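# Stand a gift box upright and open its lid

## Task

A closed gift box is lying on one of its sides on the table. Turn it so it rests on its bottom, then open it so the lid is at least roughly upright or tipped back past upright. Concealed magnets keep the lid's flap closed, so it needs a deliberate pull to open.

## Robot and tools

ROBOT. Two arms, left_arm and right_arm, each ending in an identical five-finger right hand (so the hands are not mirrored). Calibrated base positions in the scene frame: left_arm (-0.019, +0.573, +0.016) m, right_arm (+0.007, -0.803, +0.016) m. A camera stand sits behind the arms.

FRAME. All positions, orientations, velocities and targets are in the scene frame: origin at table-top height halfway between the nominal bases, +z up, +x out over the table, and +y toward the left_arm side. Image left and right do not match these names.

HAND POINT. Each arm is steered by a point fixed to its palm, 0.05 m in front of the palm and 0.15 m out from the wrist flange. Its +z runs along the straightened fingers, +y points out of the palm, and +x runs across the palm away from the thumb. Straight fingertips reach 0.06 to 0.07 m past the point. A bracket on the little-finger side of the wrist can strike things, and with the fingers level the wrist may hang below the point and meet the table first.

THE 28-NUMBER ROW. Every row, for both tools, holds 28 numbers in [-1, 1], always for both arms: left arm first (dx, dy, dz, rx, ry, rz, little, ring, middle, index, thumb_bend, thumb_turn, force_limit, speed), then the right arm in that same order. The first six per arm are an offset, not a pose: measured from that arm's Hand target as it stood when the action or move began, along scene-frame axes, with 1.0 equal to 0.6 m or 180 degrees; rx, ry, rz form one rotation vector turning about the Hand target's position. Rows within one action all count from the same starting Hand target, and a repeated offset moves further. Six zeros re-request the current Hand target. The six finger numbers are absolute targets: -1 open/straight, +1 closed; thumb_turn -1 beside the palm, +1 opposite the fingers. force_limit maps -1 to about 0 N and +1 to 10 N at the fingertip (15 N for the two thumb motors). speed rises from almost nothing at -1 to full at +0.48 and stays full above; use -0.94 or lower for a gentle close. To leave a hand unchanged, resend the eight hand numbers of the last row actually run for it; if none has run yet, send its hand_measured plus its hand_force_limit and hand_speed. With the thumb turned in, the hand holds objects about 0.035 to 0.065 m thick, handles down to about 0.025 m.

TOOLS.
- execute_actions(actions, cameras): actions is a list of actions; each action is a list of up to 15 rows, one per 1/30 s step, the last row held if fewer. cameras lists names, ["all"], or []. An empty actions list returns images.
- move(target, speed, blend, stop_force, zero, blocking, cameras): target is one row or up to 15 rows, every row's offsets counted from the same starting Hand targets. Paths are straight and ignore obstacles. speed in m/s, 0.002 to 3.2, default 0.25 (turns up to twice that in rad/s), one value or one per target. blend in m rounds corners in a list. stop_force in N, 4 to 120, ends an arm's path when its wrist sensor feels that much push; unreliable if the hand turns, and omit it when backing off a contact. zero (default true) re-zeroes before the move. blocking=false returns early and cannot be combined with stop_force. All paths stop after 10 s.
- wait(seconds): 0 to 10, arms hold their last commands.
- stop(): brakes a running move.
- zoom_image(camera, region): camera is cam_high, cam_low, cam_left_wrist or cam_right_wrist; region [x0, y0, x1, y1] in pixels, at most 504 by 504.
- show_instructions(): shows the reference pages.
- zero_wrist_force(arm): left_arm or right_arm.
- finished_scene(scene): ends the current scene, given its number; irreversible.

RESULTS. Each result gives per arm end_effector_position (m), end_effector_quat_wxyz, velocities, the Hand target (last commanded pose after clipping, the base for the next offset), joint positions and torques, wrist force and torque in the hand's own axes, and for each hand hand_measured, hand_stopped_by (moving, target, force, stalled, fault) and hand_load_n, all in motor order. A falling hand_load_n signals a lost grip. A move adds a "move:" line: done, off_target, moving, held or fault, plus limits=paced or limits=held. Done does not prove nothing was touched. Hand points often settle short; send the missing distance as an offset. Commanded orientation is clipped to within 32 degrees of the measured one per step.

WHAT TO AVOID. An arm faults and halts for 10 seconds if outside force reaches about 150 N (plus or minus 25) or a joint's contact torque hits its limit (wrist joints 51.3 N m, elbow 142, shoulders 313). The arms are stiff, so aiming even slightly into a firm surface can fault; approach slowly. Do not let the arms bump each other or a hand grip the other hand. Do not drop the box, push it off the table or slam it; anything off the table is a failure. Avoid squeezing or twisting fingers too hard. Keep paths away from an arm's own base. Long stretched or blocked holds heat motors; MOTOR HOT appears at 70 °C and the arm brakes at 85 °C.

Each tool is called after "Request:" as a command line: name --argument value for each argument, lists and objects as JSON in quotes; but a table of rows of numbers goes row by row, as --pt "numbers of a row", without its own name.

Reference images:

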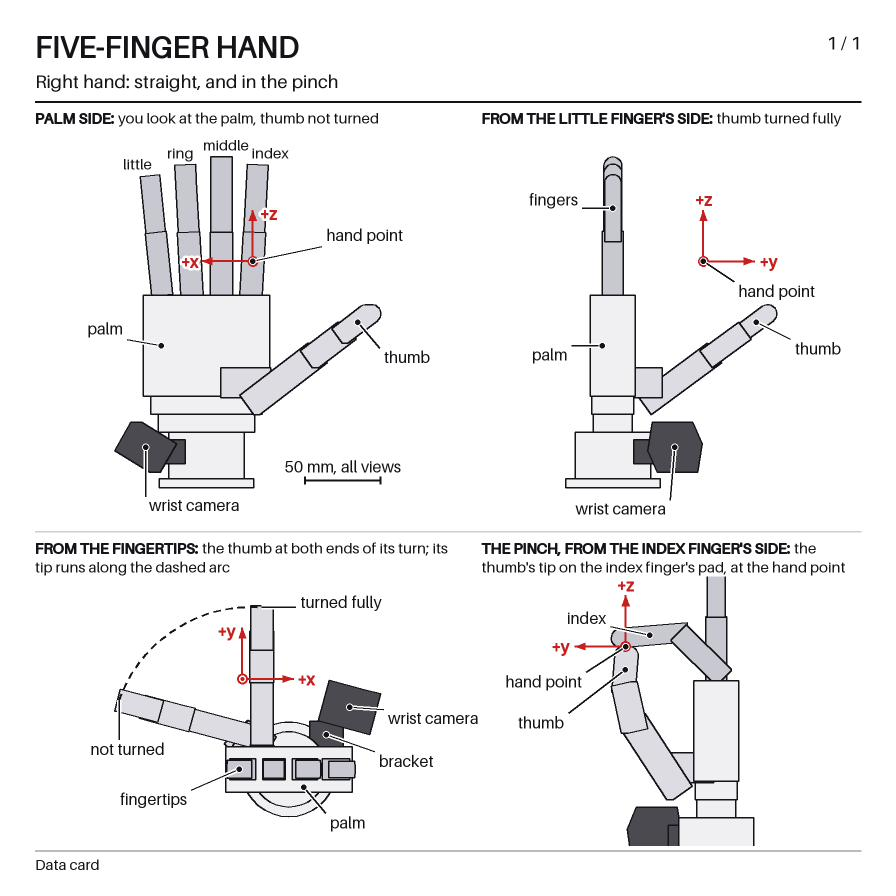

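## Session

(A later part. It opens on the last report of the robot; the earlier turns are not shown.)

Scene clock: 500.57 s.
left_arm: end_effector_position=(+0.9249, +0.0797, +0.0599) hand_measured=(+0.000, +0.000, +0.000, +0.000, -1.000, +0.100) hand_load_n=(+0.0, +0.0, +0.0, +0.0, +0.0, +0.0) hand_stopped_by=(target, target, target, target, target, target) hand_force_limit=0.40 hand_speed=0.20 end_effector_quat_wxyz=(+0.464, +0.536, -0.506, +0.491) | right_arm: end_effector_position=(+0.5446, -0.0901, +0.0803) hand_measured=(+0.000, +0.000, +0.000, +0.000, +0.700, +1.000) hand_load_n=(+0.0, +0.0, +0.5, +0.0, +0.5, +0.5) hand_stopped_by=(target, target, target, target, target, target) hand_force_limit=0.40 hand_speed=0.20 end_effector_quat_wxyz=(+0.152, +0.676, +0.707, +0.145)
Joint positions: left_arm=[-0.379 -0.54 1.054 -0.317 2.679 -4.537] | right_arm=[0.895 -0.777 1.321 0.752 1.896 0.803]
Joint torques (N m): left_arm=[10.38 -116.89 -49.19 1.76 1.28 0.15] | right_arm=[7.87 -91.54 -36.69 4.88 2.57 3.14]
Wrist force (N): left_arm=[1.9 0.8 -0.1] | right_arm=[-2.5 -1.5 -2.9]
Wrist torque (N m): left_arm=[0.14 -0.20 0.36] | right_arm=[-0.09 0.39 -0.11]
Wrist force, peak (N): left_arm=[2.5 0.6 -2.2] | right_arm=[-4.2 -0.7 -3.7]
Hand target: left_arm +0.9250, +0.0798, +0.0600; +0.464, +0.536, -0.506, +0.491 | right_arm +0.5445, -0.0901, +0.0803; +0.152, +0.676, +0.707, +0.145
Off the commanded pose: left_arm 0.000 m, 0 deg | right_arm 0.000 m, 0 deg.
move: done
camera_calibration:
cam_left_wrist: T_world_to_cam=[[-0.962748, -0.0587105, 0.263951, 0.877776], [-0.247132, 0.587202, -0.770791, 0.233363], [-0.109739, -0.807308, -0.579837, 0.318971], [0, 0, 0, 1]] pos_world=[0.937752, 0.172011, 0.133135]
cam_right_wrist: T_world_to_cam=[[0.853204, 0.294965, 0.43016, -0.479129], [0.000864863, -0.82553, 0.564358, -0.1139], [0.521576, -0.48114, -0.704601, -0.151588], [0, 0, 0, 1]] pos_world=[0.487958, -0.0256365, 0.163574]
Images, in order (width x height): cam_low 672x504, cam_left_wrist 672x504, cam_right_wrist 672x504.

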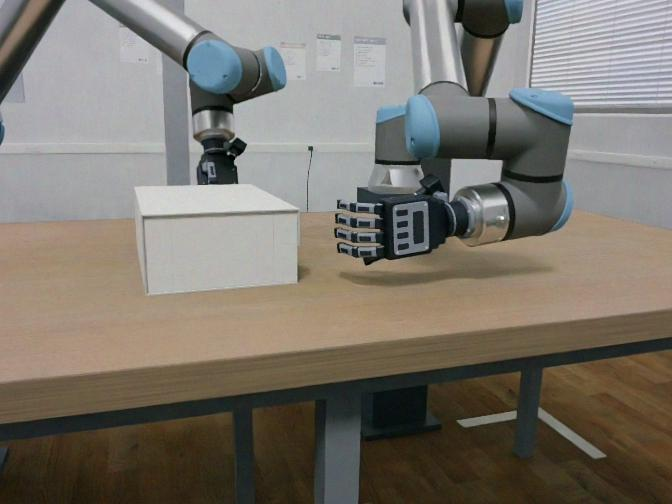

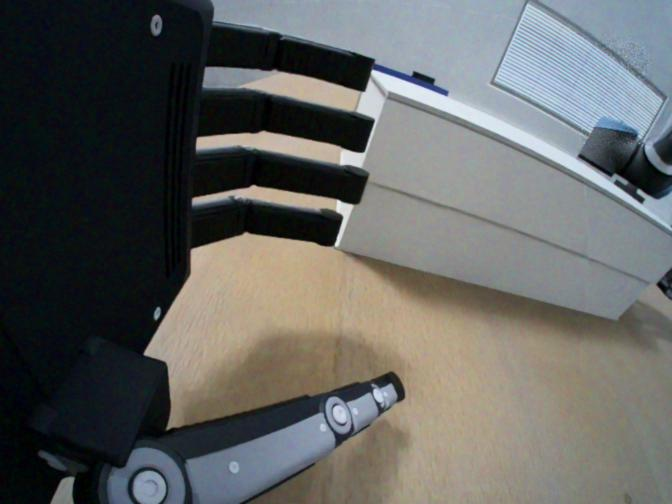

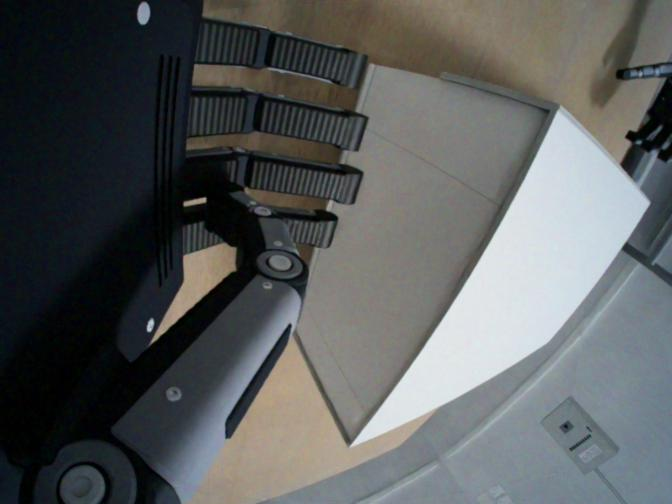

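Request:
move --target '[0,-0.165,0,0,0,0,0,0,0,0,-1,0.1,0.4,0.2,0,0,0,0,0,0,0,0,0,0,0.7,1,0.4,0.2]' --speed 0.08 --stop_force 4

Request:
move --target '[0,-0.05,0,0,0,0,0,0,0,0,-1,0.1,0.4,0.2,0,0,0,0,0,0,0,0,0,0,0.7,1,0.4,0.2]' --speed 0.015 --stop_force 4 --cameras '["cam_low","cam_high","cam_left_wrist"]'

Scene clock: 507.50 s.
left_arm: end_effector_position=(+0.9250, -0.0192, +0.0600) hand_measured=(+0.000, +0.000, +0.000, +0.000, -1.000, +0.100) hand_load_n=(+0.0, +0.0, +0.0, +0.0, +0.0, +0.5) hand_stopped_by=(target, target, target, target, target, target) hand_force_limit=0.40 hand_speed=0.20 end_effector_quat_wxyz=(+0.464, +0.536, -0.506, +0.491) | right_arm: end_effector_position=(+0.5445, -0.0901, +0.0803) hand_measured=(+0.000, +0.000, +0.000, +0.000, +0.700, +1.000) hand_load_n=(+0.5, +0.0, +0.5, +0.0, +0.5, +0.5) hand_stopped_by=(target, target, target, target, target, target) hand_force_limit=0.40 hand_speed=0.20 end_effector_quat_wxyz=(+0.152, +0.676, +0.707, +0.145)
Joint positions: left_arm=[-0.467 -0.501 0.972 -0.303 2.592 -4.57] | right_arm=[0.895 -0.777 1.321 0.752 1.896 0.803]
Joint torques (N m): left_arm=[16.04 -120.44 -28.4 -1.27 2.68 2.25] | right_arm=[11 -105.29 -29.09 2.33 2.79 3.27]
Wrist force (N): left_arm=[1.8 1.0 -0.2] | right_arm=[-2.5 -1.2 -2.5]
Wrist torque (N m): left_arm=[0.18 -0.18 0.36] | right_arm=[-0.06 0.37 -0.11]
Wrist force, peak (N): left_arm=[1.7 0.8 -1.9] | right_arm=[-2.9 -1.5 -2.9]
Hand target: left_arm +0.9250, -0.0192, +0.0600; +0.464, +0.536, -0.506, +0.491 | right_arm +0.5445, -0.0901, +0.0803; +0.152, +0.676, +0.707, +0.145
Off the commanded pose: left_arm 0.000 m, 0 deg | right_arm 0.000 m, 0 deg.
move: done

Scene clock: 510.77 s.
left_arm: end_effector_position=(+0.9250, -0.0492, +0.0600) hand_measured=(+0.000, +0.000, +0.000, +0.000, -1.000, +0.100) hand_load_n=(+0.0, +0.0, +0.0, +0.0, +0.0, +0.0) hand_stopped_by=(target, target, target, target, target, target) hand_force_limit=0.40 hand_speed=0.20 end_effector_quat_wxyz=(+0.464, +0.536, -0.506, +0.491) | right_arm: end_effector_position=(+0.5445, -0.0901, +0.0803) hand_measured=(+0.000, +0.000, +0.000, +0.000, +0.700, +1.000) hand_load_n=(+0.0, +0.0, +1.0, +0.5, +0.5, +0.5) hand_stopped_by=(target, target, target, target, target, target) hand_force_limit=0.40 hand_speed=0.20 end_effector_quat_wxyz=(+0.152, +0.676, +0.707, +0.145)
Joint positions: left_arm=[-0.493 -0.485 0.938 -0.293 2.567 -4.578] | right_arm=[0.895 -0.777 1.321 0.752 1.896 0.803]
Joint torques (N m): left_arm=[13.41 -120.11 -28.75 -1.43 1.65 1.36] | right_arm=[10.19 -103.48 -28.47 2.28 2.69 3.21]
Wrist force (N): left_arm=[2.3 0.4 -1.1] | right_arm=[-2.7 -1.3 -2.8]
Wrist torque (N m): left_arm=[0.12 -0.22 0.37] | right_arm=[-0.06 0.42 -0.13]
Wrist force, peak (N): left_arm=[2.6 0.3 -1.6] | right_arm=[-2.6 -1.5 -3.0]
Hand target: left_arm +0.9250, -0.0492, +0.0600; +0.464, +0.536, -0.506, +0.491 | right_arm +0.5445, -0.0901, +0.0803; +0.152, +0.676, +0.707, +0.145
Off the commanded pose: left_arm 0.000 m, 0 deg | right_arm 0.000 m, 0 deg.
move: done
camera_calibration:
cam_left_wrist: T_world_to_cam=[[-0.962808, -0.0586424, 0.263747, 0.870363], [-0.246939, 0.587134, -0.770905, 0.308934], [-0.109647, -0.807363, -0.579778, 0.214967], [0, 0, 0, 1]] pos_world=[0.937851, 0.0432113, 0.133237]
Images, in order (width x height): cam_high 672x504, cam_low 672x504, cam_left_wrist 672x504.

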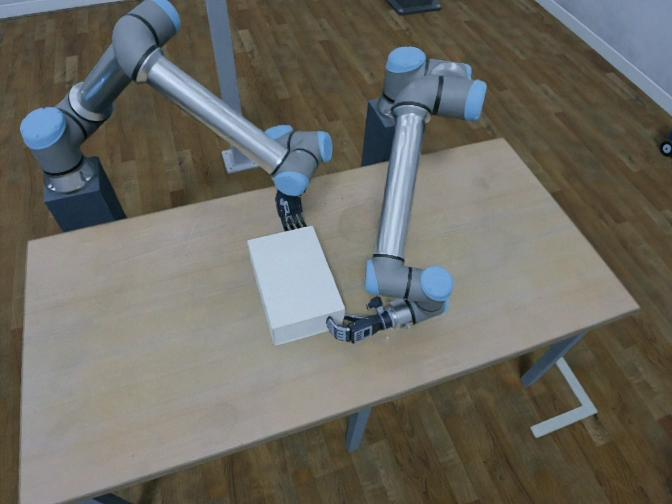

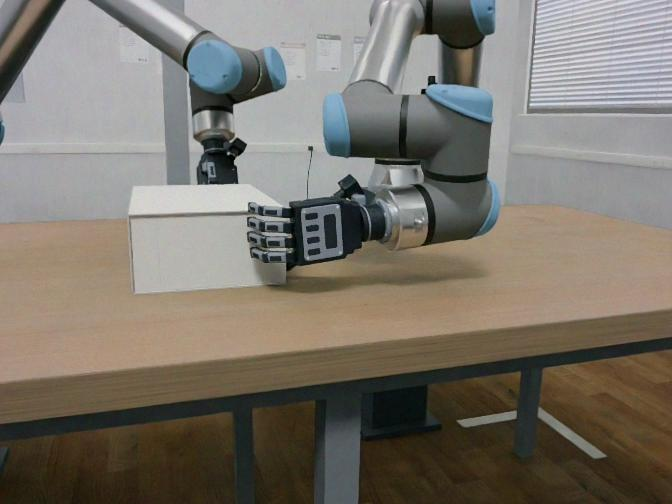

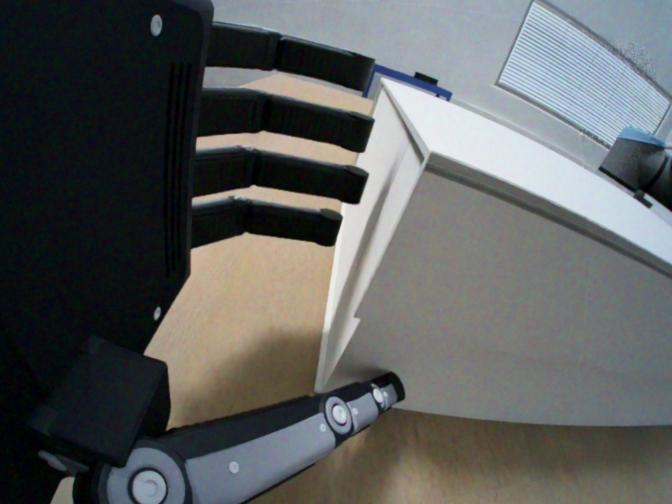

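Request:
move --target '[0,0,0,0,0,0,0,0,0,0,-1,0.1,0.4,0.2,0.1,-0.025,-0.02,0,0,0,0,0,0,0,0.7,1,0.4,0.2]' --speed 0.025 --stop_force 4

Request:
move --target '[-0.1,0,0,0,0,0,0,0,0,0,-1,0.1,0.4,0.2,0,0,0,0,0,0,0,0,0,0,0.7,1,0.4,0.2]' --speed 0.015 --stop_force 15 --cameras '["cam_low","cam_high","cam_left_wrist","cam_right_wrist"]'

Scene clock: 517.13 s.
left_arm: end_effector_position=(+0.9251, -0.0492, +0.0601) hand_measured=(+0.000, +0.000, +0.000, +0.000, -1.000, +0.100) hand_load_n=(+0.5, +0.0, +1.5, +0.0, +0.0, +0.5) hand_stopped_by=(target, target, target, target, target, target) hand_force_limit=0.40 hand_speed=0.20 end_effector_quat_wxyz=(+0.464, +0.536, -0.506, +0.491) | right_arm: end_effector_position=(+0.5758, -0.0979, +0.0741) hand_measured=(+0.000, +0.000, +0.000, +0.000, +0.700, +1.000) hand_load_n=(+0.0, +0.0, +0.5, +0.0, +0.0, +0.5) hand_stopped_by=(target, target, target, target, target, target) hand_force_limit=0.40 hand_speed=0.20 end_effector_quat_wxyz=(+0.152, +0.676, +0.707, +0.145)
Joint positions: left_arm=[-0.493 -0.485 0.938 -0.293 2.567 -4.578] | right_arm=[0.86 -0.762 1.302 0.744 1.886 0.767]
Joint torques (N m): left_arm=[-12.73 -115.2 -29.8 0.23 1.42 1.41] | right_arm=[6.7 -105.36 -29.7 5.5 3.18 3.39]
Wrist force (N): left_arm=[1.3 -1.1 0.1] | right_arm=[-2.3 -1.8 -2.6]
Wrist torque (N m): left_arm=[0.22 -0.17 0.32] | right_arm=[-0.05 0.39 -0.16]
Wrist force, peak (N): left_arm=[2.3 -7.3 -0.1] | right_arm=[-2.1 -9.2 -8.8]
Hand target: left_arm +0.9250, -0.0492, +0.0600; +0.464, +0.536, -0.506, +0.491 | right_arm +0.5758, -0.0979, +0.0741; +0.152, +0.676, +0.707, +0.145 (not the last commanded pose)
Off the commanded pose: left_arm 0.000 m, 0 deg | right_arm 0.030 m, 0 deg.
move: contact (right_arm)

Scene clock: 518.40 s.
left_arm: end_effector_position=(+0.9234, -0.0491, +0.0601) hand_measured=(+0.000, +0.000, -0.002, +0.000, -1.000, +0.100) hand_load_n=(+0.0, +0.0, +9.0, +0.0, +0.0, +0.0) hand_stopped_by=(target, target, target, target, target, target) hand_force_limit=0.40 hand_speed=0.20 end_effector_quat_wxyz=(+0.464, +0.536, -0.506, +0.491) | right_arm: end_effector_position=(+0.5758, -0.0979, +0.0741) hand_measured=(+0.000, +0.000, +0.000, +0.000, +0.700, +1.000) hand_load_n=(+0.0, +0.0, +0.0, +0.0, +0.0, +0.0) hand_stopped_by=(target, target, target, target, target, target) hand_force_limit=0.40 hand_speed=0.20 end_effector_quat_wxyz=(+0.152, +0.676, +0.707, +0.145)
Joint positions: left_arm=[-0.494 -0.488 0.944 -0.296 2.566 -4.578] | right_arm=[0.86 -0.762 1.302 0.744 1.886 0.767]
Joint torques (N m): left_arm=[5.44 -100.91 -41.57 1.17 6.76 1.55] | right_arm=[-18.14 -105.54 -48.94 -1.3 2.98 2.23]
Wrist force (N): left_arm=[1.0 -13.9 0.7] | right_arm=[-1.8 -16.5 -9.3]
Wrist torque (N m): left_arm=[0.53 -0.24 0.09] | right_arm=[0.16 0.52 -0.43]
Wrist force, peak (N): left_arm=[1.3 -19.3 0.1] | right_arm=[-2.6 -21.1 -11.9]
Hand target: left_arm +0.9234, -0.0491, +0.0600; +0.464, +0.536, -0.506, +0.491 (not the last commanded pose) | right_arm +0.5758, -0.0979, +0.0741; +0.152, +0.676, +0.707, +0.145
Off the commanded pose: left_arm 0.058 m, 0 deg | right_arm 0.000 m, 0 deg.
move: contact (left_arm)
camera_calibration:
cam_left_wrist: T_world_to_cam=[[-0.962832, -0.0588189, 0.26362, 0.868779], [-0.246936, 0.587156, -0.770889, 0.308449], [-0.109443, -0.807334, -0.579857, 0.21468], [0, 0, 0, 1]] pos_world=[0.936151, 0.0433115, 0.133237]
cam_right_wrist: T_world_to_cam=[[0.853175, 0.294921, 0.430248, -0.500781], [0.000750381, -0.825516, 0.564378, -0.11681], [0.521624, -0.48119, -0.704531, -0.17602], [0, 0, 0, 1]] pos_world=[0.519158, -0.0334364, 0.157374]

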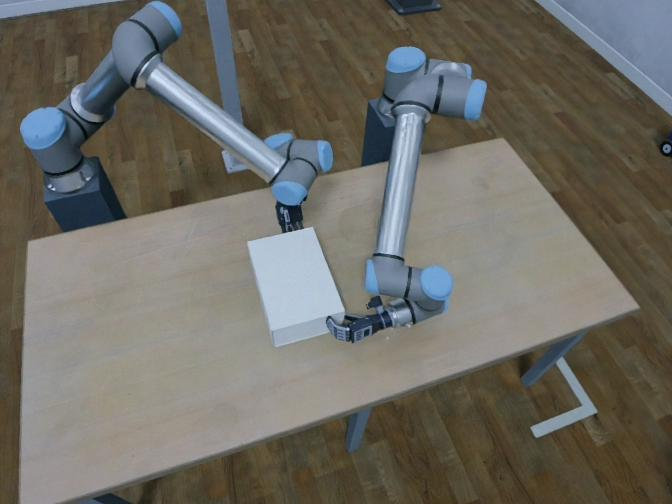

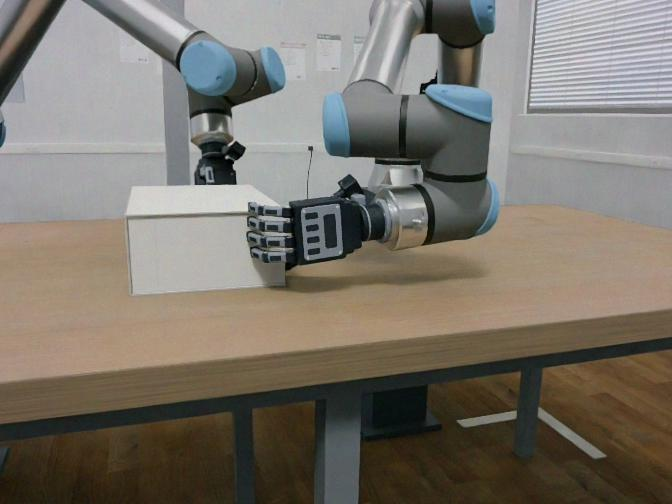

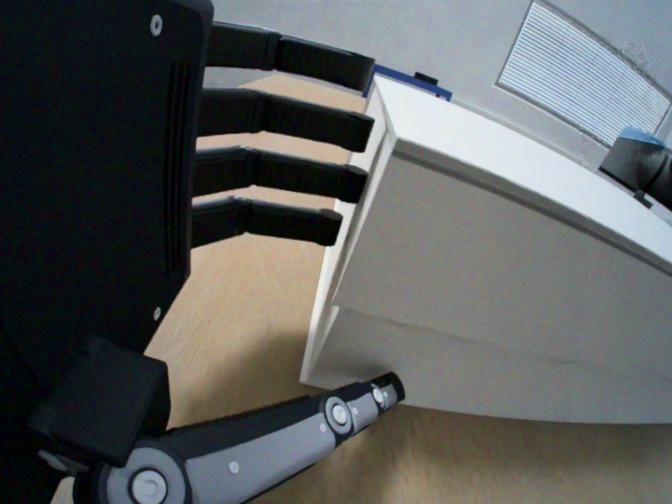

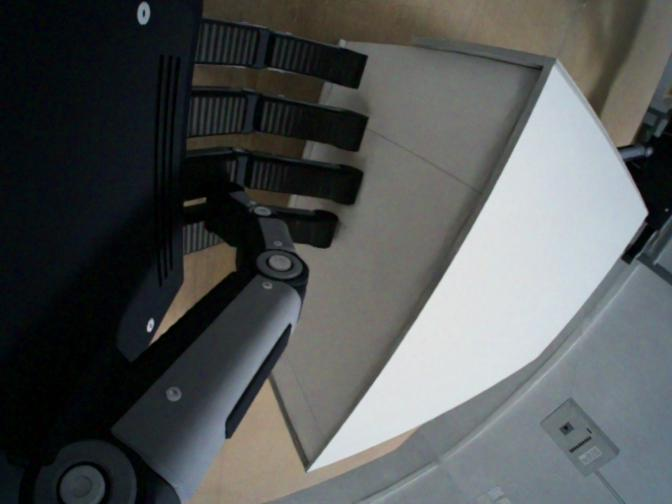

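Request:
move --pt "-0.0016 0 0 0 0 0 0 0 0 0 -1 0.1 0.4 0.2 0 0 0 0 0 0 0 0 0 0 0.7 1 0.4 0.2" --pt "-0.0016 0 0 0 0 0 0 0 0 0 -1 0.9 0.4 -0.8 0 0 0 0 0 0 0 0 0 0 0.7 1 0.4 0.2" --speed 0.02 --cameras '["cam_low","cam_left_wrist","cam_right_wrist"]'

Scene clock: 528.70 s.
left_arm: end_effector_position=(+0.9224, -0.0491, +0.0600) hand_measured=(+0.000, +0.000, -0.002, +0.000, -1.000, +0.836) hand_load_n=(+0.5, +0.0, +20.0, +0.0, +1.0, +10.0) hand_stopped_by=(target, target, target, target, target, force) hand_force_limit=0.40 hand_speed=-0.80 end_effector_quat_wxyz=(+0.464, +0.536, -0.506, +0.491) | right_arm: end_effector_position=(+0.5758, -0.0979, +0.0741) hand_measured=(+0.000, +0.000, +0.000, +0.000, +0.700, +1.000) hand_load_n=(+0.0, +0.0, +0.0, +0.0, +0.0, +0.5) hand_stopped_by=(target, target, target, target, target, target) hand_force_limit=0.40 hand_speed=0.20 end_effector_quat_wxyz=(+0.152, +0.676, +0.707, +0.145)
Joint positions: left_arm=[-0.494 -0.489 0.948 -0.298 2.565 -4.578] | right_arm=[0.86 -0.762 1.302 0.744 1.886 0.767]
Joint torques (N m): left_arm=[-32.07 -104.2 -41.65 4.31 8.75 -2.17] | right_arm=[-18.97 -104.98 -48.91 -1.26 3.1 -1.98]
Wrist force (N): left_arm=[0.8 -21.9 -0.6] | right_arm=[-3.2 -22.1 -12.2]
Wrist torque (N m): left_arm=[0.56 -0.04 0.14] | right_arm=[0.27 0.59 -0.54]
Wrist force, peak (N): left_arm=[1.4 -25.7 0.6] | right_arm=[-2.4 -25.9 -13.7]
Hand target: left_arm +0.9224, -0.0491, +0.0600; +0.464, +0.536, -0.506, +0.491 | right_arm +0.5758, -0.0979, +0.0741; +0.152, +0.676, +0.707, +0.145
Off the commanded pose: left_arm 0.000 m, 0 deg | right_arm 0.000 m, 0 deg.
move: done
camera_calibration:
cam_left_wrist: T_world_to_cam=[[-0.962832, -0.0588189, 0.26362, 0.86781], [-0.246936, 0.587156, -0.770889, 0.308261], [-0.109443, -0.807334, -0.579857, 0.21449], [0, 0, 0, 1]] pos_world=[0.935151, 0.0432115, 0.133237]
cam_right_wrist: T_world_to_cam=[[0.853175, 0.294921, 0.430248, -0.500781], [0.000750381, -0.825516, 0.564378, -0.11681], [0.521624, -0.48119, -0.704531, -0.17602], [0, 0, 0, 1]] pos_world=[0.519158, -0.0334364, 0.157374]
Images, in order (width x height): cam_low 672x504, cam_left_wrist 672x504, cam_right_wrist 672x504.

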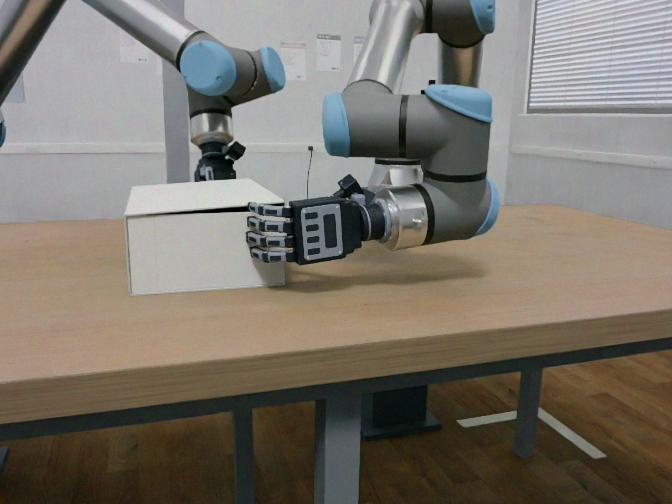

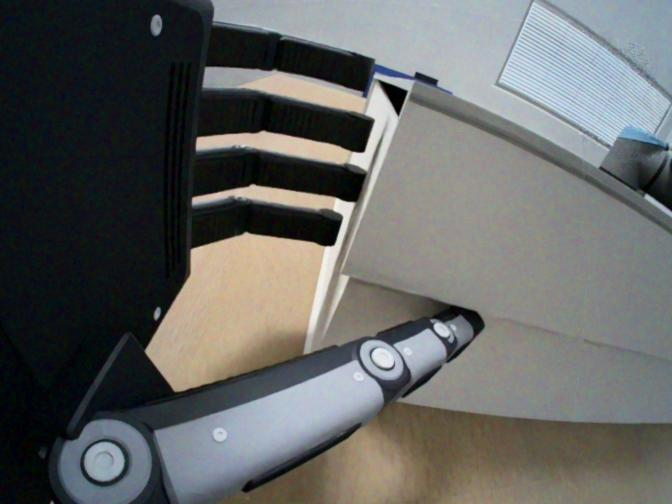

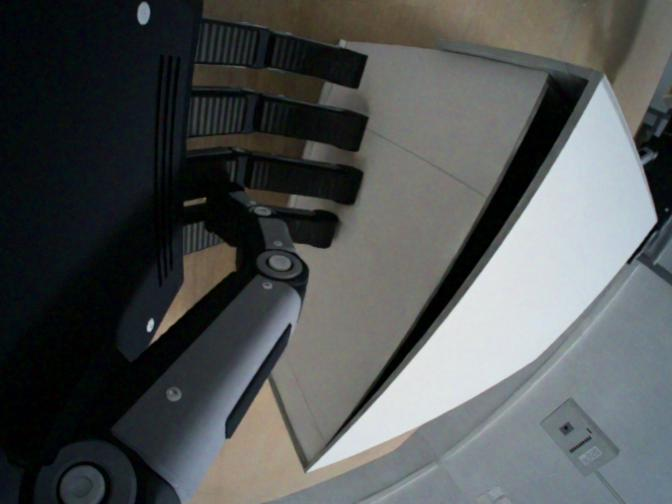

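Request:
move --pt "0.003 0 0 0 0 0 -1 -1 -1 -1 -1 0.9 0.4 -0.6 0 0 0 0 0 0 0 0 0 0 0.7 1 0.4 0.2" --pt "0.005 0.003 0.0517 0 0 0 -1 -1 -1 -1 -1 0.9 0.4 -0.6 0 0 0 0 0 0 0 0 0 0 0.7 1 0.4 0.2" --pt "0.005 -0.0027 0.1227 0 0 0 -1 -1 -1 -1 -1 0.9 0.4 -0.6 0 0 0 0 0 0 0 0 0 0 0.7 1 0.4 0.2" --pt "0.006 -0.034 0.2147 0 0 0 -1 -1 -1 -1 -1 0.9 0.4 -0.6 0 0 0 0 0 0 0 0 0 0 0.7 1 0.4 0.2" --speed 0.06 --blend '[0,0.01,0.02,0]' --cameras '["all"]'

Scene clock: 547.87 s.
left_arm: end_effector_position=(+0.9260, -0.0697, +0.1892) hand_measured=(-1.000, -1.000, -1.000, -1.000, -1.000, +0.836) hand_load_n=(+0.0, +0.0, +0.0, +0.0, +0.0, +1.0) hand_stopped_by=(target, target, target, target, target, force) hand_force_limit=0.40 hand_speed=-0.60 end_effector_quat_wxyz=(+0.464, +0.536, -0.506, +0.491) | right_arm: end_effector_position=(+0.5758, -0.0979, +0.0741) hand_measured=(+0.000, +0.000, +0.000, +0.000, +0.700, +1.000) hand_load_n=(+0.0, +0.0, +1.0, +0.0, +0.5, +0.0) hand_stopped_by=(target, target, target, target, target, target) hand_force_limit=0.40 hand_speed=0.20 end_effector_quat_wxyz=(+0.152, +0.676, +0.707, +0.145)
Joint positions: left_arm=[-0.509 -0.568 0.862 -0.137 2.55 -4.583] | right_arm=[0.86 -0.762 1.302 0.744 1.886 0.767]
Joint torques (N m): left_arm=[9.79 -100.24 -34.51 -2.06 1.54 1.32] | right_arm=[11.06 -96.82 -28.87 5.47 -0.11 -1.77]
Wrist force (N): left_arm=[1.3 1.0 -0.5] | right_arm=[-3.4 -0.3 -2.9]
Wrist torque (N m): left_arm=[0.13 -0.19 0.36] | right_arm=[0.12 0.54 -0.18]
Wrist force, peak (N): left_arm=[0.6 -22.4 -0.7] | right_arm=[-2.9 -22.5 -12.1]
Hand target: left_arm +0.9260, -0.0695, +0.1889; +0.464, +0.536, -0.506, +0.491 | right_arm +0.5758, -0.0979, +0.0741; +0.152, +0.676, +0.707, +0.145
Off the commanded pose: left_arm 0.000 m, 0 deg | right_arm 0.000 m, 0 deg.
move: done
camera_calibration:
cam_left_wrist: T_world_to_cam=[[-0.962859, -0.0587197, 0.263543, 0.83608], [-0.246831, 0.587055, -0.771, 0.420642], [-0.109441, -0.807415, -0.579745, 0.273165], [0, 0, 0, 1]] pos_world=[0.93875, 0.022712, 0.262338]
cam_right_wrist: T_world_to_cam=[[0.853175, 0.294921, 0.430248, -0.500781], [0.000750381, -0.825516, 0.564378, -0.11681], [0.521624, -0.48119, -0.704531, -0.17602], [0, 0, 0, 1]] pos_world=[0.519158, -0.0334364, 0.157374]

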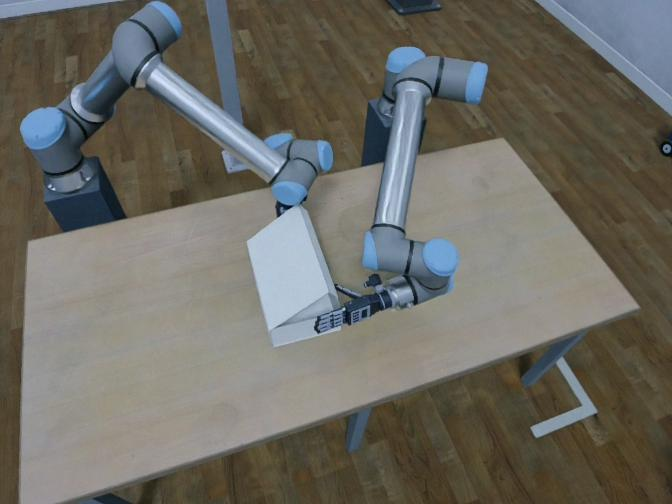

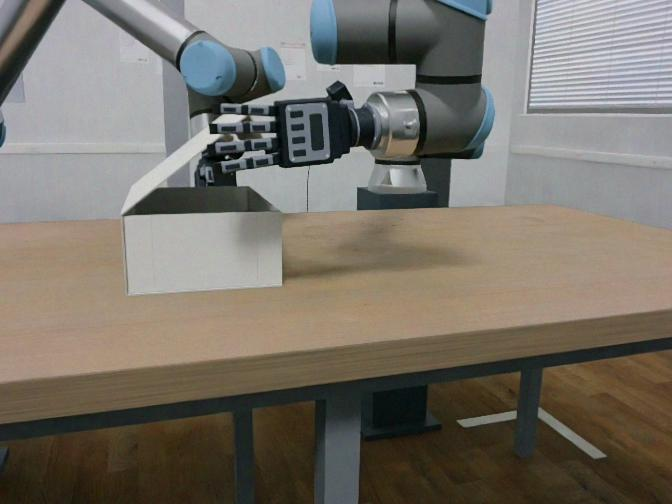

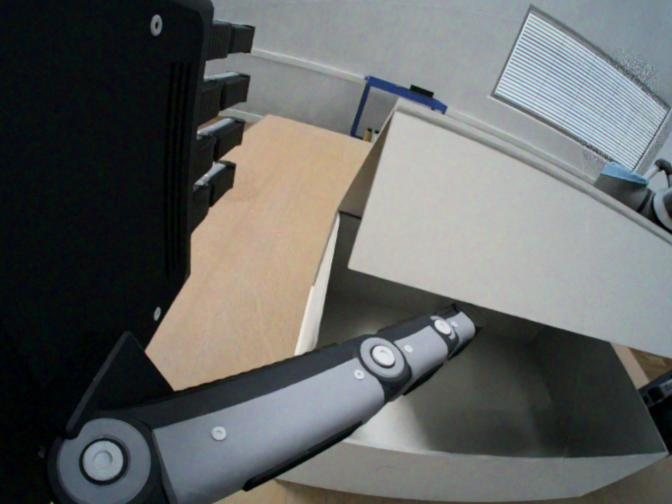

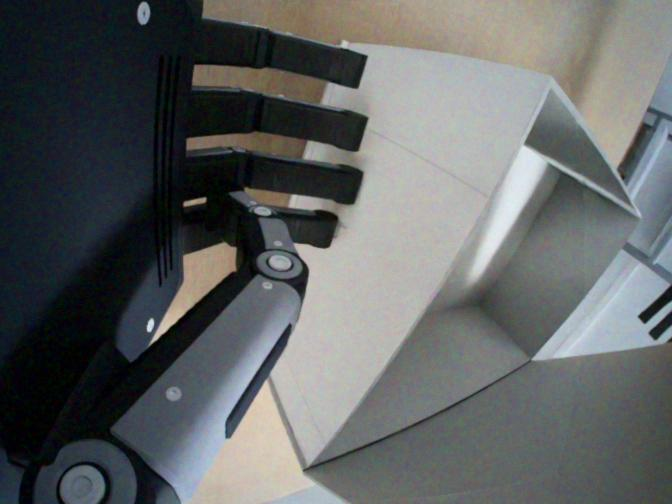

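Request:
move --pt "0.002 -0.053 0.081 0 0 0 -1 -1 -1 -1 -1 0.9 0.4 -0.6 0 0 0 0 0 0 0 0 0 0 0.7 1 0.4 0.2" --pt "0.004 -0.125 0.146 0 0 0 -1 -1 -1 -1 -1 0.9 0.4 -0.6 0 0 0 0 0 0 0 0 0 0 0.7 1 0.4 0.2" --pt "0.006 -0.195 0.183 0 0 0 -1 -1 -1 -1 -1 0.9 0.4 -0.6 0 0 0 0 0 0 0 0 0 0 0.7 1 0.4 0.2" --speed 0.06 --blend '[0.015,0.015,0]' --cameras '["all"]'

Scene clock: 559.77 s.
left_arm: end_effector_position=(+0.9295, -0.1867, +0.2986) hand_measured=(-1.000, -1.000, -1.000, -1.000, -1.000, +0.836) hand_load_n=(+0.0, +0.0, +0.0, +0.0, +0.0, +0.0) hand_stopped_by=(target, target, target, target, target, force) hand_force_limit=0.40 hand_speed=-0.60 end_effector_quat_wxyz=(+0.464, +0.536, -0.506, +0.491) | right_arm: end_effector_position=(+0.5758, -0.0979, +0.0741) hand_measured=(+0.000, +0.000, +0.000, +0.000, +0.700, +1.000) hand_load_n=(+0.0, +0.0, +0.5, +0.0, +0.5, +0.0) hand_stopped_by=(target, target, target, target, target, target) hand_force_limit=0.40 hand_speed=0.20 end_effector_quat_wxyz=(+0.152, +0.676, +0.707, +0.145)
Joint positions: left_arm=[-0.6 -0.489 0.513 0.115 2.461 -4.605] | right_arm=[0.86 -0.762 1.302 0.744 1.886 0.767]
Joint torques (N m): left_arm=[15.88 -125.44 -38.18 -1.68 2.45 2.42] | right_arm=[9.77 -84.61 -29.42 5.64 -0.33 -1.45]
Wrist force (N): left_arm=[2.1 1.2 -0.4] | right_arm=[-3.5 -0.2 -2.9]
Wrist torque (N m): left_arm=[0.22 -0.23 0.35] | right_arm=[0.12 0.55 -0.18]
Wrist force, peak (N): left_arm=[2.6 1.3 0.5] | right_arm=[-3.6 -0.3 -3.2]
Hand target: left_arm +0.9296, -0.1865, +0.2987; +0.464, +0.536, -0.506, +0.491 | right_arm +0.5758, -0.0979, +0.0741; +0.152, +0.676, +0.707, +0.145
Off the commanded pose: left_arm 0.000 m, 0 deg | right_arm 0.000 m, 0 deg.
move: done
camera_calibration:
cam_left_wrist: T_world_to_cam=[[-0.962816, -0.0587527, 0.263691, 0.803747], [-0.246952, 0.587175, -0.77087, 0.57464], [-0.109542, -0.807325, -0.579851, 0.242657], [0, 0, 0, 1]] pos_world=[0.942351, -0.0942887, 0.371737]
cam_right_wrist: T_world_to_cam=[[0.853175, 0.294921, 0.430248, -0.500781], [0.000750381, -0.825516, 0.564378, -0.11681], [0.521624, -0.48119, -0.704531, -0.17602], [0, 0, 0, 1]] pos_world=[0.519158, -0.0334364, 0.157374]

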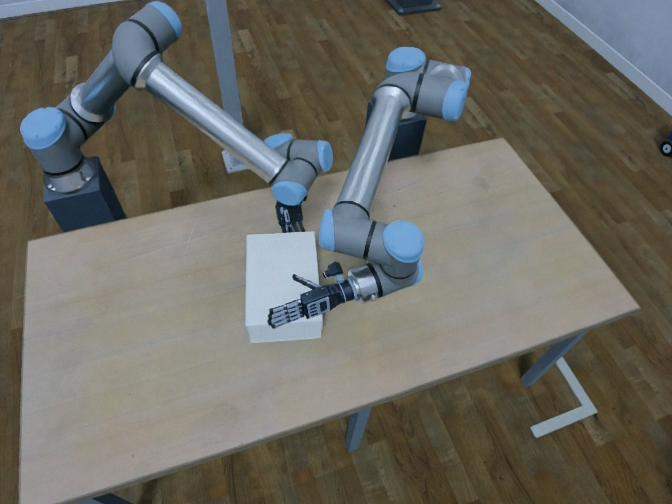

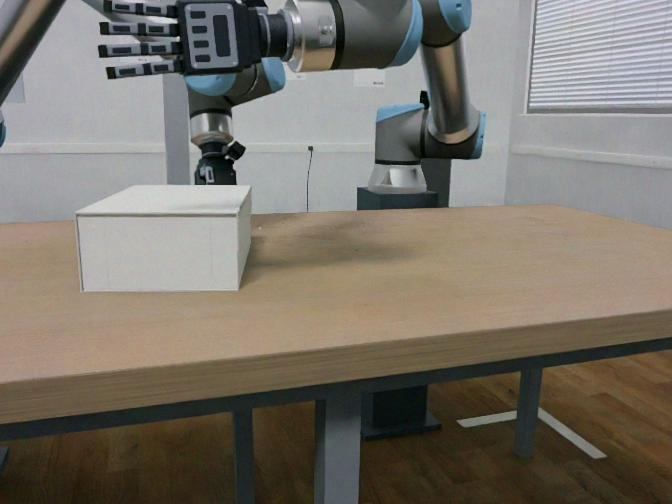

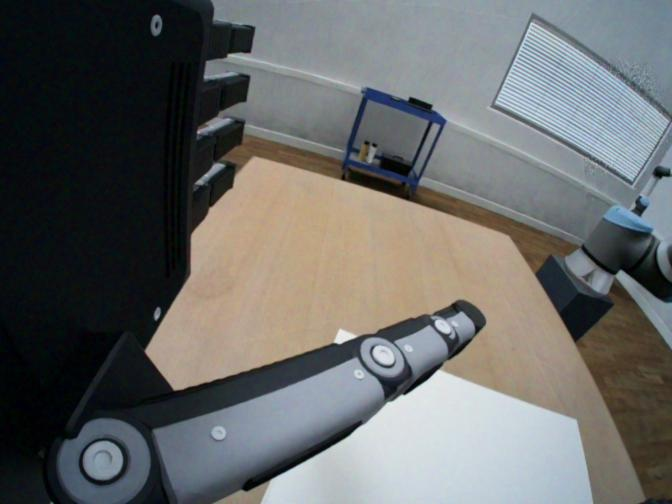

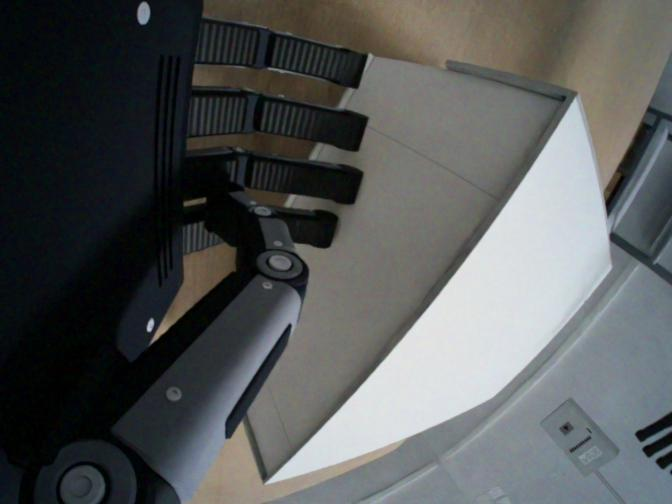

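Request:
zoom_image --camera "cam_high" --region '[230, 220, 350, 350]'

Request:
move --pt "0.1 0.2 0 0 0 0 -1 -1 -1 -1 -1 0.9 0.4 -0.6 -0.02 0 0 0 0 0 0 0 0 0 0.7 1 0.4 0.2" --pt "0.15 0.45 -0.2 0 0 -0.0917 -1 -1 -1 -1 -1 0.9 0.4 -0.6 -0.08 0 0.02 0 0 -0.0917 0 0 0 0 0.7 1 0.4 0.2" --speed 0.3 --blend 0.03 --cameras '["cam_high","cam_left_wrist"]'

Scaled by 3.877.

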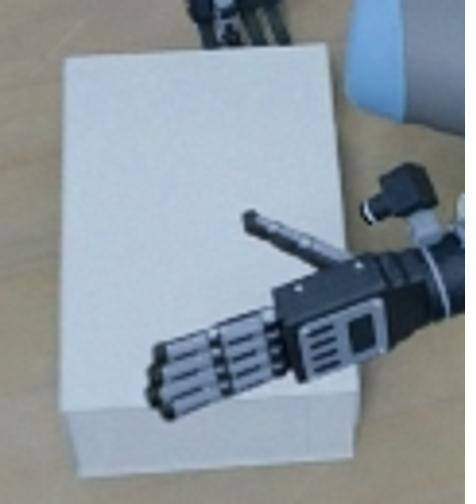

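Scene clock: 571.63 s.
left_arm: end_effector_position=(+1.0188, +0.0835, +0.1786) hand_measured=(-1.000, -1.000, -1.000, -1.000, -1.000, +0.836) hand_load_n=(+0.0, +0.0, +0.0, +0.0, +0.0, +0.5) hand_stopped_by=(target, target, target, target, target, force) hand_force_limit=0.40 hand_speed=-0.60 end_effector_quat_wxyz=(+0.541, +0.451, -0.553, +0.444) | right_arm: end_effector_position=(+0.5278, -0.0979, +0.0860) hand_measured=(+0.000, +0.000, +0.000, +0.000, +0.700, +1.000) hand_load_n=(+0.0, +0.0, +0.5, +0.0, +0.5, +0.5) hand_stopped_by=(target, target, target, target, target, target) hand_force_limit=0.40 hand_speed=0.20 end_effector_quat_wxyz=(+0.171, +0.770, +0.603, +0.122)
Joint positions: left_arm=[-0.336 -0.133 0.035 0.222 2.984 -4.586] | right_arm=[0.925 -0.715 1.219 0.91 1.965 1.135]
Joint torques (N m): left_arm=[-2.3 -112.68 -54.73 -0.81 1.86 -1.15] | right_arm=[-6 -110.02 -29.35 3.66 -0.91 3.01]
Wrist force (N): left_arm=[1.8 1.0 -0.3] | right_arm=[-3.1 -0.5 -3.2]
Wrist torque (N m): left_arm=[0.19 -0.20 0.30] | right_arm=[0.12 0.53 -0.07]
Wrist force, peak (N): left_arm=[2.4 2.6 2.1] | right_arm=[-3.7 -0.4 -3.2]
Hand target: left_arm +1.0196, +0.0835, +0.1787; +0.530, +0.458, -0.578, +0.419 | right_arm +0.5278, -0.0979, +0.0861; +0.171, +0.770, +0.602, +0.122
Off the commanded pose: left_arm 0.001 m, 4 deg | right_arm 0.000 m, 0 deg.
elbow stopped short (left arm): the move would have taken joint 3 (elbow) straighter than the controller allows.
move: off_target (left_arm)
camera_calibration:
cam_left_wrist: T_world_to_cam=[[-0.943821, 0.20476, 0.259373, 0.896575], [-0.0974778, 0.57746, -0.810579, 0.201186], [-0.315752, -0.790325, -0.525059, 0.599963], [0, 0, 0, 1]] pos_world=[1.05526, 0.174406, 0.245545]
Images, in order (width x height): cam_high 672x504, cam_left_wrist 672x504.

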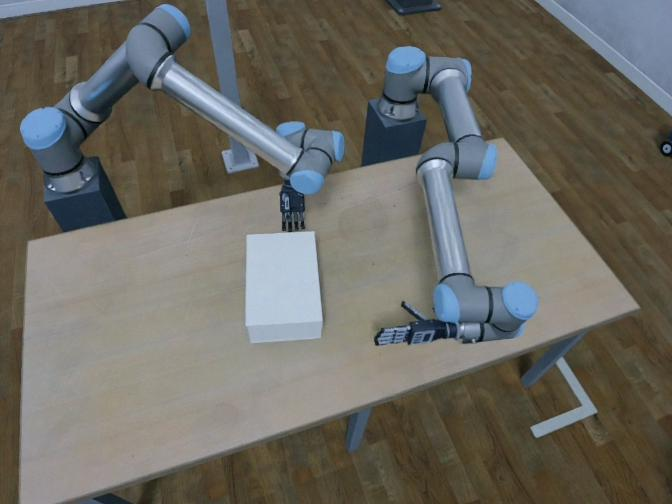

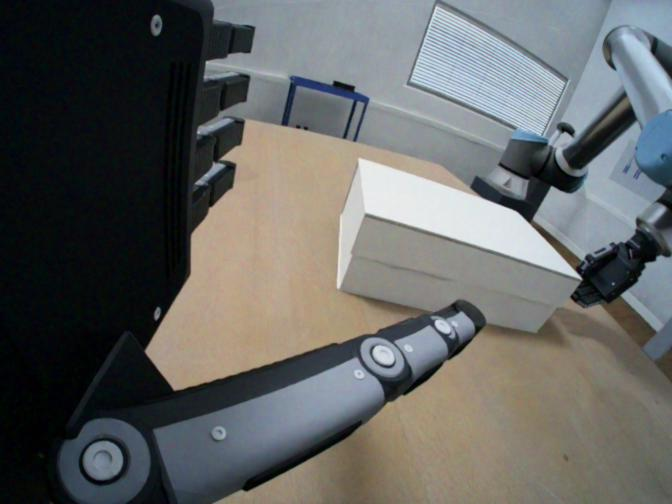

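Request:
move --pt "-0.05 -0.2 -0.1 0 0 0.08 0 0 0 0 -1 0.1 0.4 0.2 -0.22 -0.15 0.1 0 0 0 0 0 0 0 0.7 1 0.4 0.2" --pt "-0.07 -0.305 -0.19 0 0 0.08 0 0 0 0 -1 0.1 0.4 0.2 -0.22 -0.15 0.1 0 0 0 0 0 0 0 0.7 1 0.4 0.2" --pt "-0.24 -0.305 -0.19 0 0 0.08 0 0 0 0 -1 0.1 0.4 0.2 -0.22 -0.15 0.1 0 0 0 0 0 0 0 0.7 1 0.4 0.2" --speed '[0.2,0.15,0.06]' --cameras '["cam_high","cam_left_wrist"]'

Scene clock: 589.67 s.
left_arm: end_effector_position=(+0.8755, -0.0997, +0.0647) hand_measured=(+0.000, +0.000, +0.000, +0.000, -1.000, +0.100) hand_load_n=(+0.0, +0.0, +0.5, +0.0, +0.0, +0.0) hand_stopped_by=(target, target, target, target, target, target) hand_force_limit=0.40 hand_speed=0.20 end_effector_quat_wxyz=(+0.473, +0.527, -0.516, +0.482) | right_arm: end_effector_position=(+0.3958, -0.1879, +0.1461) hand_measured=(+0.000, +0.000, +0.000, +0.000, +0.700, +1.000) hand_load_n=(+0.0, +0.0, +0.5, +0.0, +0.5, +0.0) hand_stopped_by=(target, target, target, target, target, target) hand_force_limit=0.40 hand_speed=0.20 end_effector_quat_wxyz=(+0.171, +0.770, +0.602, +0.122)
Joint positions: left_arm=[-0.556 -0.522 1.006 -0.329 2.54 -4.585] | right_arm=[0.998 -0.958 1.55 0.852 1.975 1.213]
Joint torques (N m): left_arm=[15.69 -98.61 -50.36 2.3 1.99 -0.72] | right_arm=[-5.19 -86.47 -27.17 6.92 -0.83 -2.61]
Wrist force (N): left_arm=[2.2 0.9 -0.6] | right_arm=[-2.7 0.0 -3.4]
Wrist torque (N m): left_arm=[0.18 -0.22 0.38] | right_arm=[0.25 0.41 -0.06]
Wrist force, peak (N): left_arm=[2.8 0.6 -2.5] | right_arm=[-4.3 -0.8 -4.4]
Hand target: left_arm +0.8756, -0.0995, +0.0647; +0.473, +0.527, -0.516, +0.482 | right_arm +0.3958, -0.1879, +0.1461; +0.171, +0.770, +0.602, +0.122
Off the commanded pose: left_arm 0.000 m, 0 deg | right_arm 0.000 m, 0 deg.
move: done
camera_calibration:
cam_left_wrist: T_world_to_cam=[[-0.964348, -0.0233301, 0.263607, 0.823339], [-0.225146, 0.595819, -0.770915, 0.311677], [-0.139077, -0.80278, -0.579829, 0.197642], [0, 0, 0, 1]] pos_world=[0.891645, -0.00783182, 0.137837]
Images, in order (width x height): cam_high 672x504, cam_left_wrist 672x504.

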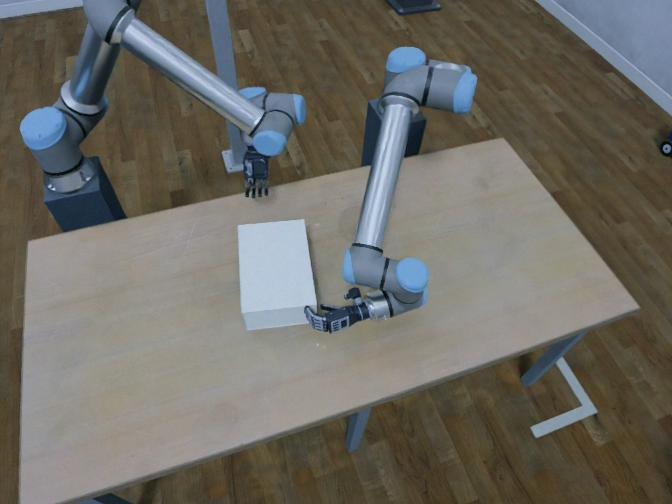

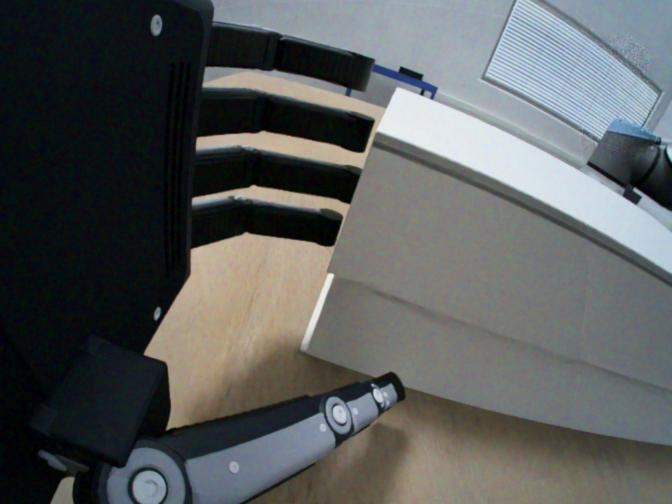

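Request:
move --pt "0.083 0.033 0 0 0 -0.063 0 0 0 0 -1 0.1 0.4 0.2 0.16 0.143 -0.02 0 0 0.0167 0 0 0 0 0.7 1 0.4 0.2" --pt "0.0657 0.1 -0.008 0 0 -0.063 0 0 0 0 -1 0.1 0.4 0.2 0.17 0.143 -0.12 0 0 0.0167 0 0 0 0 0.7 1 0.4 0.2" --pt "0.0345 -0.0435 -0.008 0 0 -0.063 0 0 0 0 -1 0.1 0.4 0.2 0.17 0.143 -0.12 0 0 0.0167 0 0 0 0 0.7 1 0.4 0.2" --speed '[0.12,0.12,0.05]' --cameras '["cam_high","cam_left_wrist"]'

Request:
zoom_image --camera "cam_left_wrist" --region '[250, 50, 550, 450]'

Scene clock: 603.77 s.
left_arm: end_effector_position=(+0.8963, -0.1259, +0.0599) hand_measured=(+0.000, +0.000, +0.000, +0.000, -1.000, +0.100) hand_load_n=(+0.0, +0.0, +0.0, +0.0, +0.0, +0.5) hand_stopped_by=(target, target, target, target, target, target) hand_force_limit=0.40 hand_speed=0.20 end_effector_quat_wxyz=(+0.518, +0.473, -0.565, +0.433) | right_arm: end_effector_position=(+0.4978, -0.1021, +0.0741) hand_measured=(+0.000, +0.000, +0.000, +0.000, +0.700, +1.000) hand_load_n=(+0.5, +0.0, +0.5, +0.0, +0.5, +0.0) hand_stopped_by=(target, target, target, target, target, target) hand_force_limit=0.40 hand_speed=0.20 end_effector_quat_wxyz=(+0.168, +0.754, +0.622, +0.126)
Joint positions: left_arm=[-0.553 -0.324 0.612 -0.064 2.738 -4.507] | right_arm=[0.949 -0.745 1.297 0.85 1.96 1.105]
Joint torques (N m): left_arm=[17.86 -123.81 -33.53 1.54 2.56 1.8] | right_arm=[10.67 -106.38 -41.78 5.03 2.23 2.82]
Wrist force (N): left_arm=[1.9 1.0 -0.4] | right_arm=[-2.9 -0.5 -3.1]
Wrist torque (N m): left_arm=[0.19 -0.20 0.34] | right_arm=[0.13 0.53 -0.10]
Wrist force, peak (N): left_arm=[2.3 1.3 -0.4] | right_arm=[-3.4 0.4 -4.6]
Hand target: left_arm +0.8963, -0.1256, +0.0599; +0.518, +0.473, -0.565, +0.433 | right_arm +0.4978, -0.1021, +0.0741; +0.168, +0.754, +0.622, +0.126
Off the commanded pose: left_arm 0.000 m, 0 deg | right_arm 0.000 m, 0 deg.
move: done
camera_calibration:
cam_left_wrist: T_world_to_cam=[[-0.950133, 0.166812, 0.263478, 0.855265], [-0.103461, 0.628425, -0.770959, 0.223333], [-0.294182, -0.759773, -0.579829, 0.32113], [0, 0, 0, 1]] pos_world=[0.930193, -0.0390306, 0.133038]
Images, in order (width x height): cam_high 672x504, cam_left_wrist 672x504.

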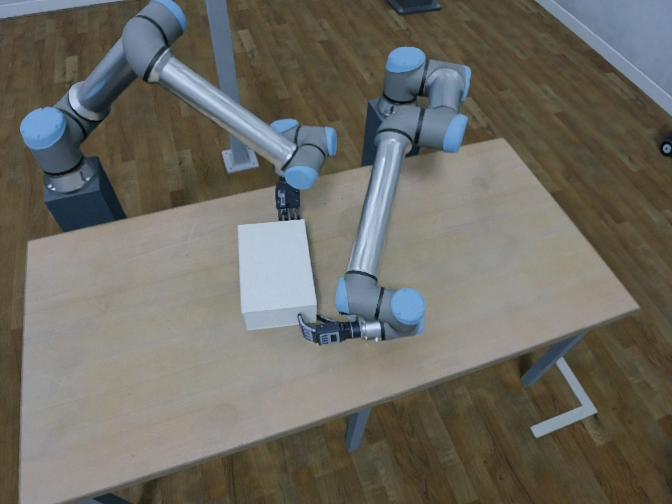

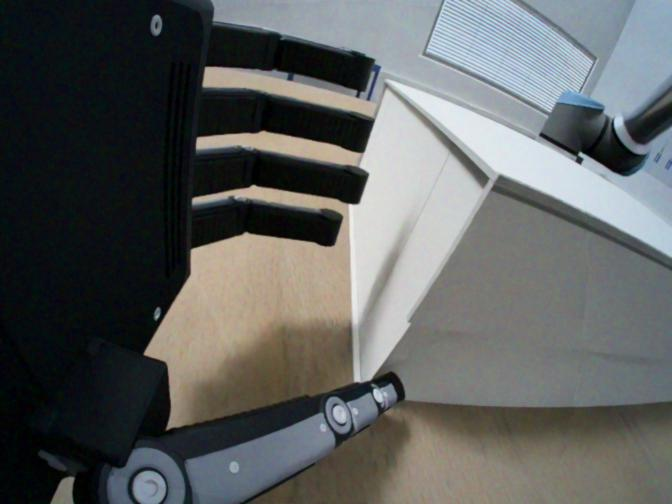

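Scaled by 1.260 from the camera's 672x504 image, which has a finer 960x720 frame.

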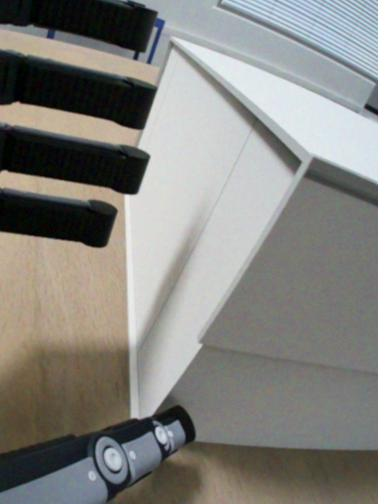

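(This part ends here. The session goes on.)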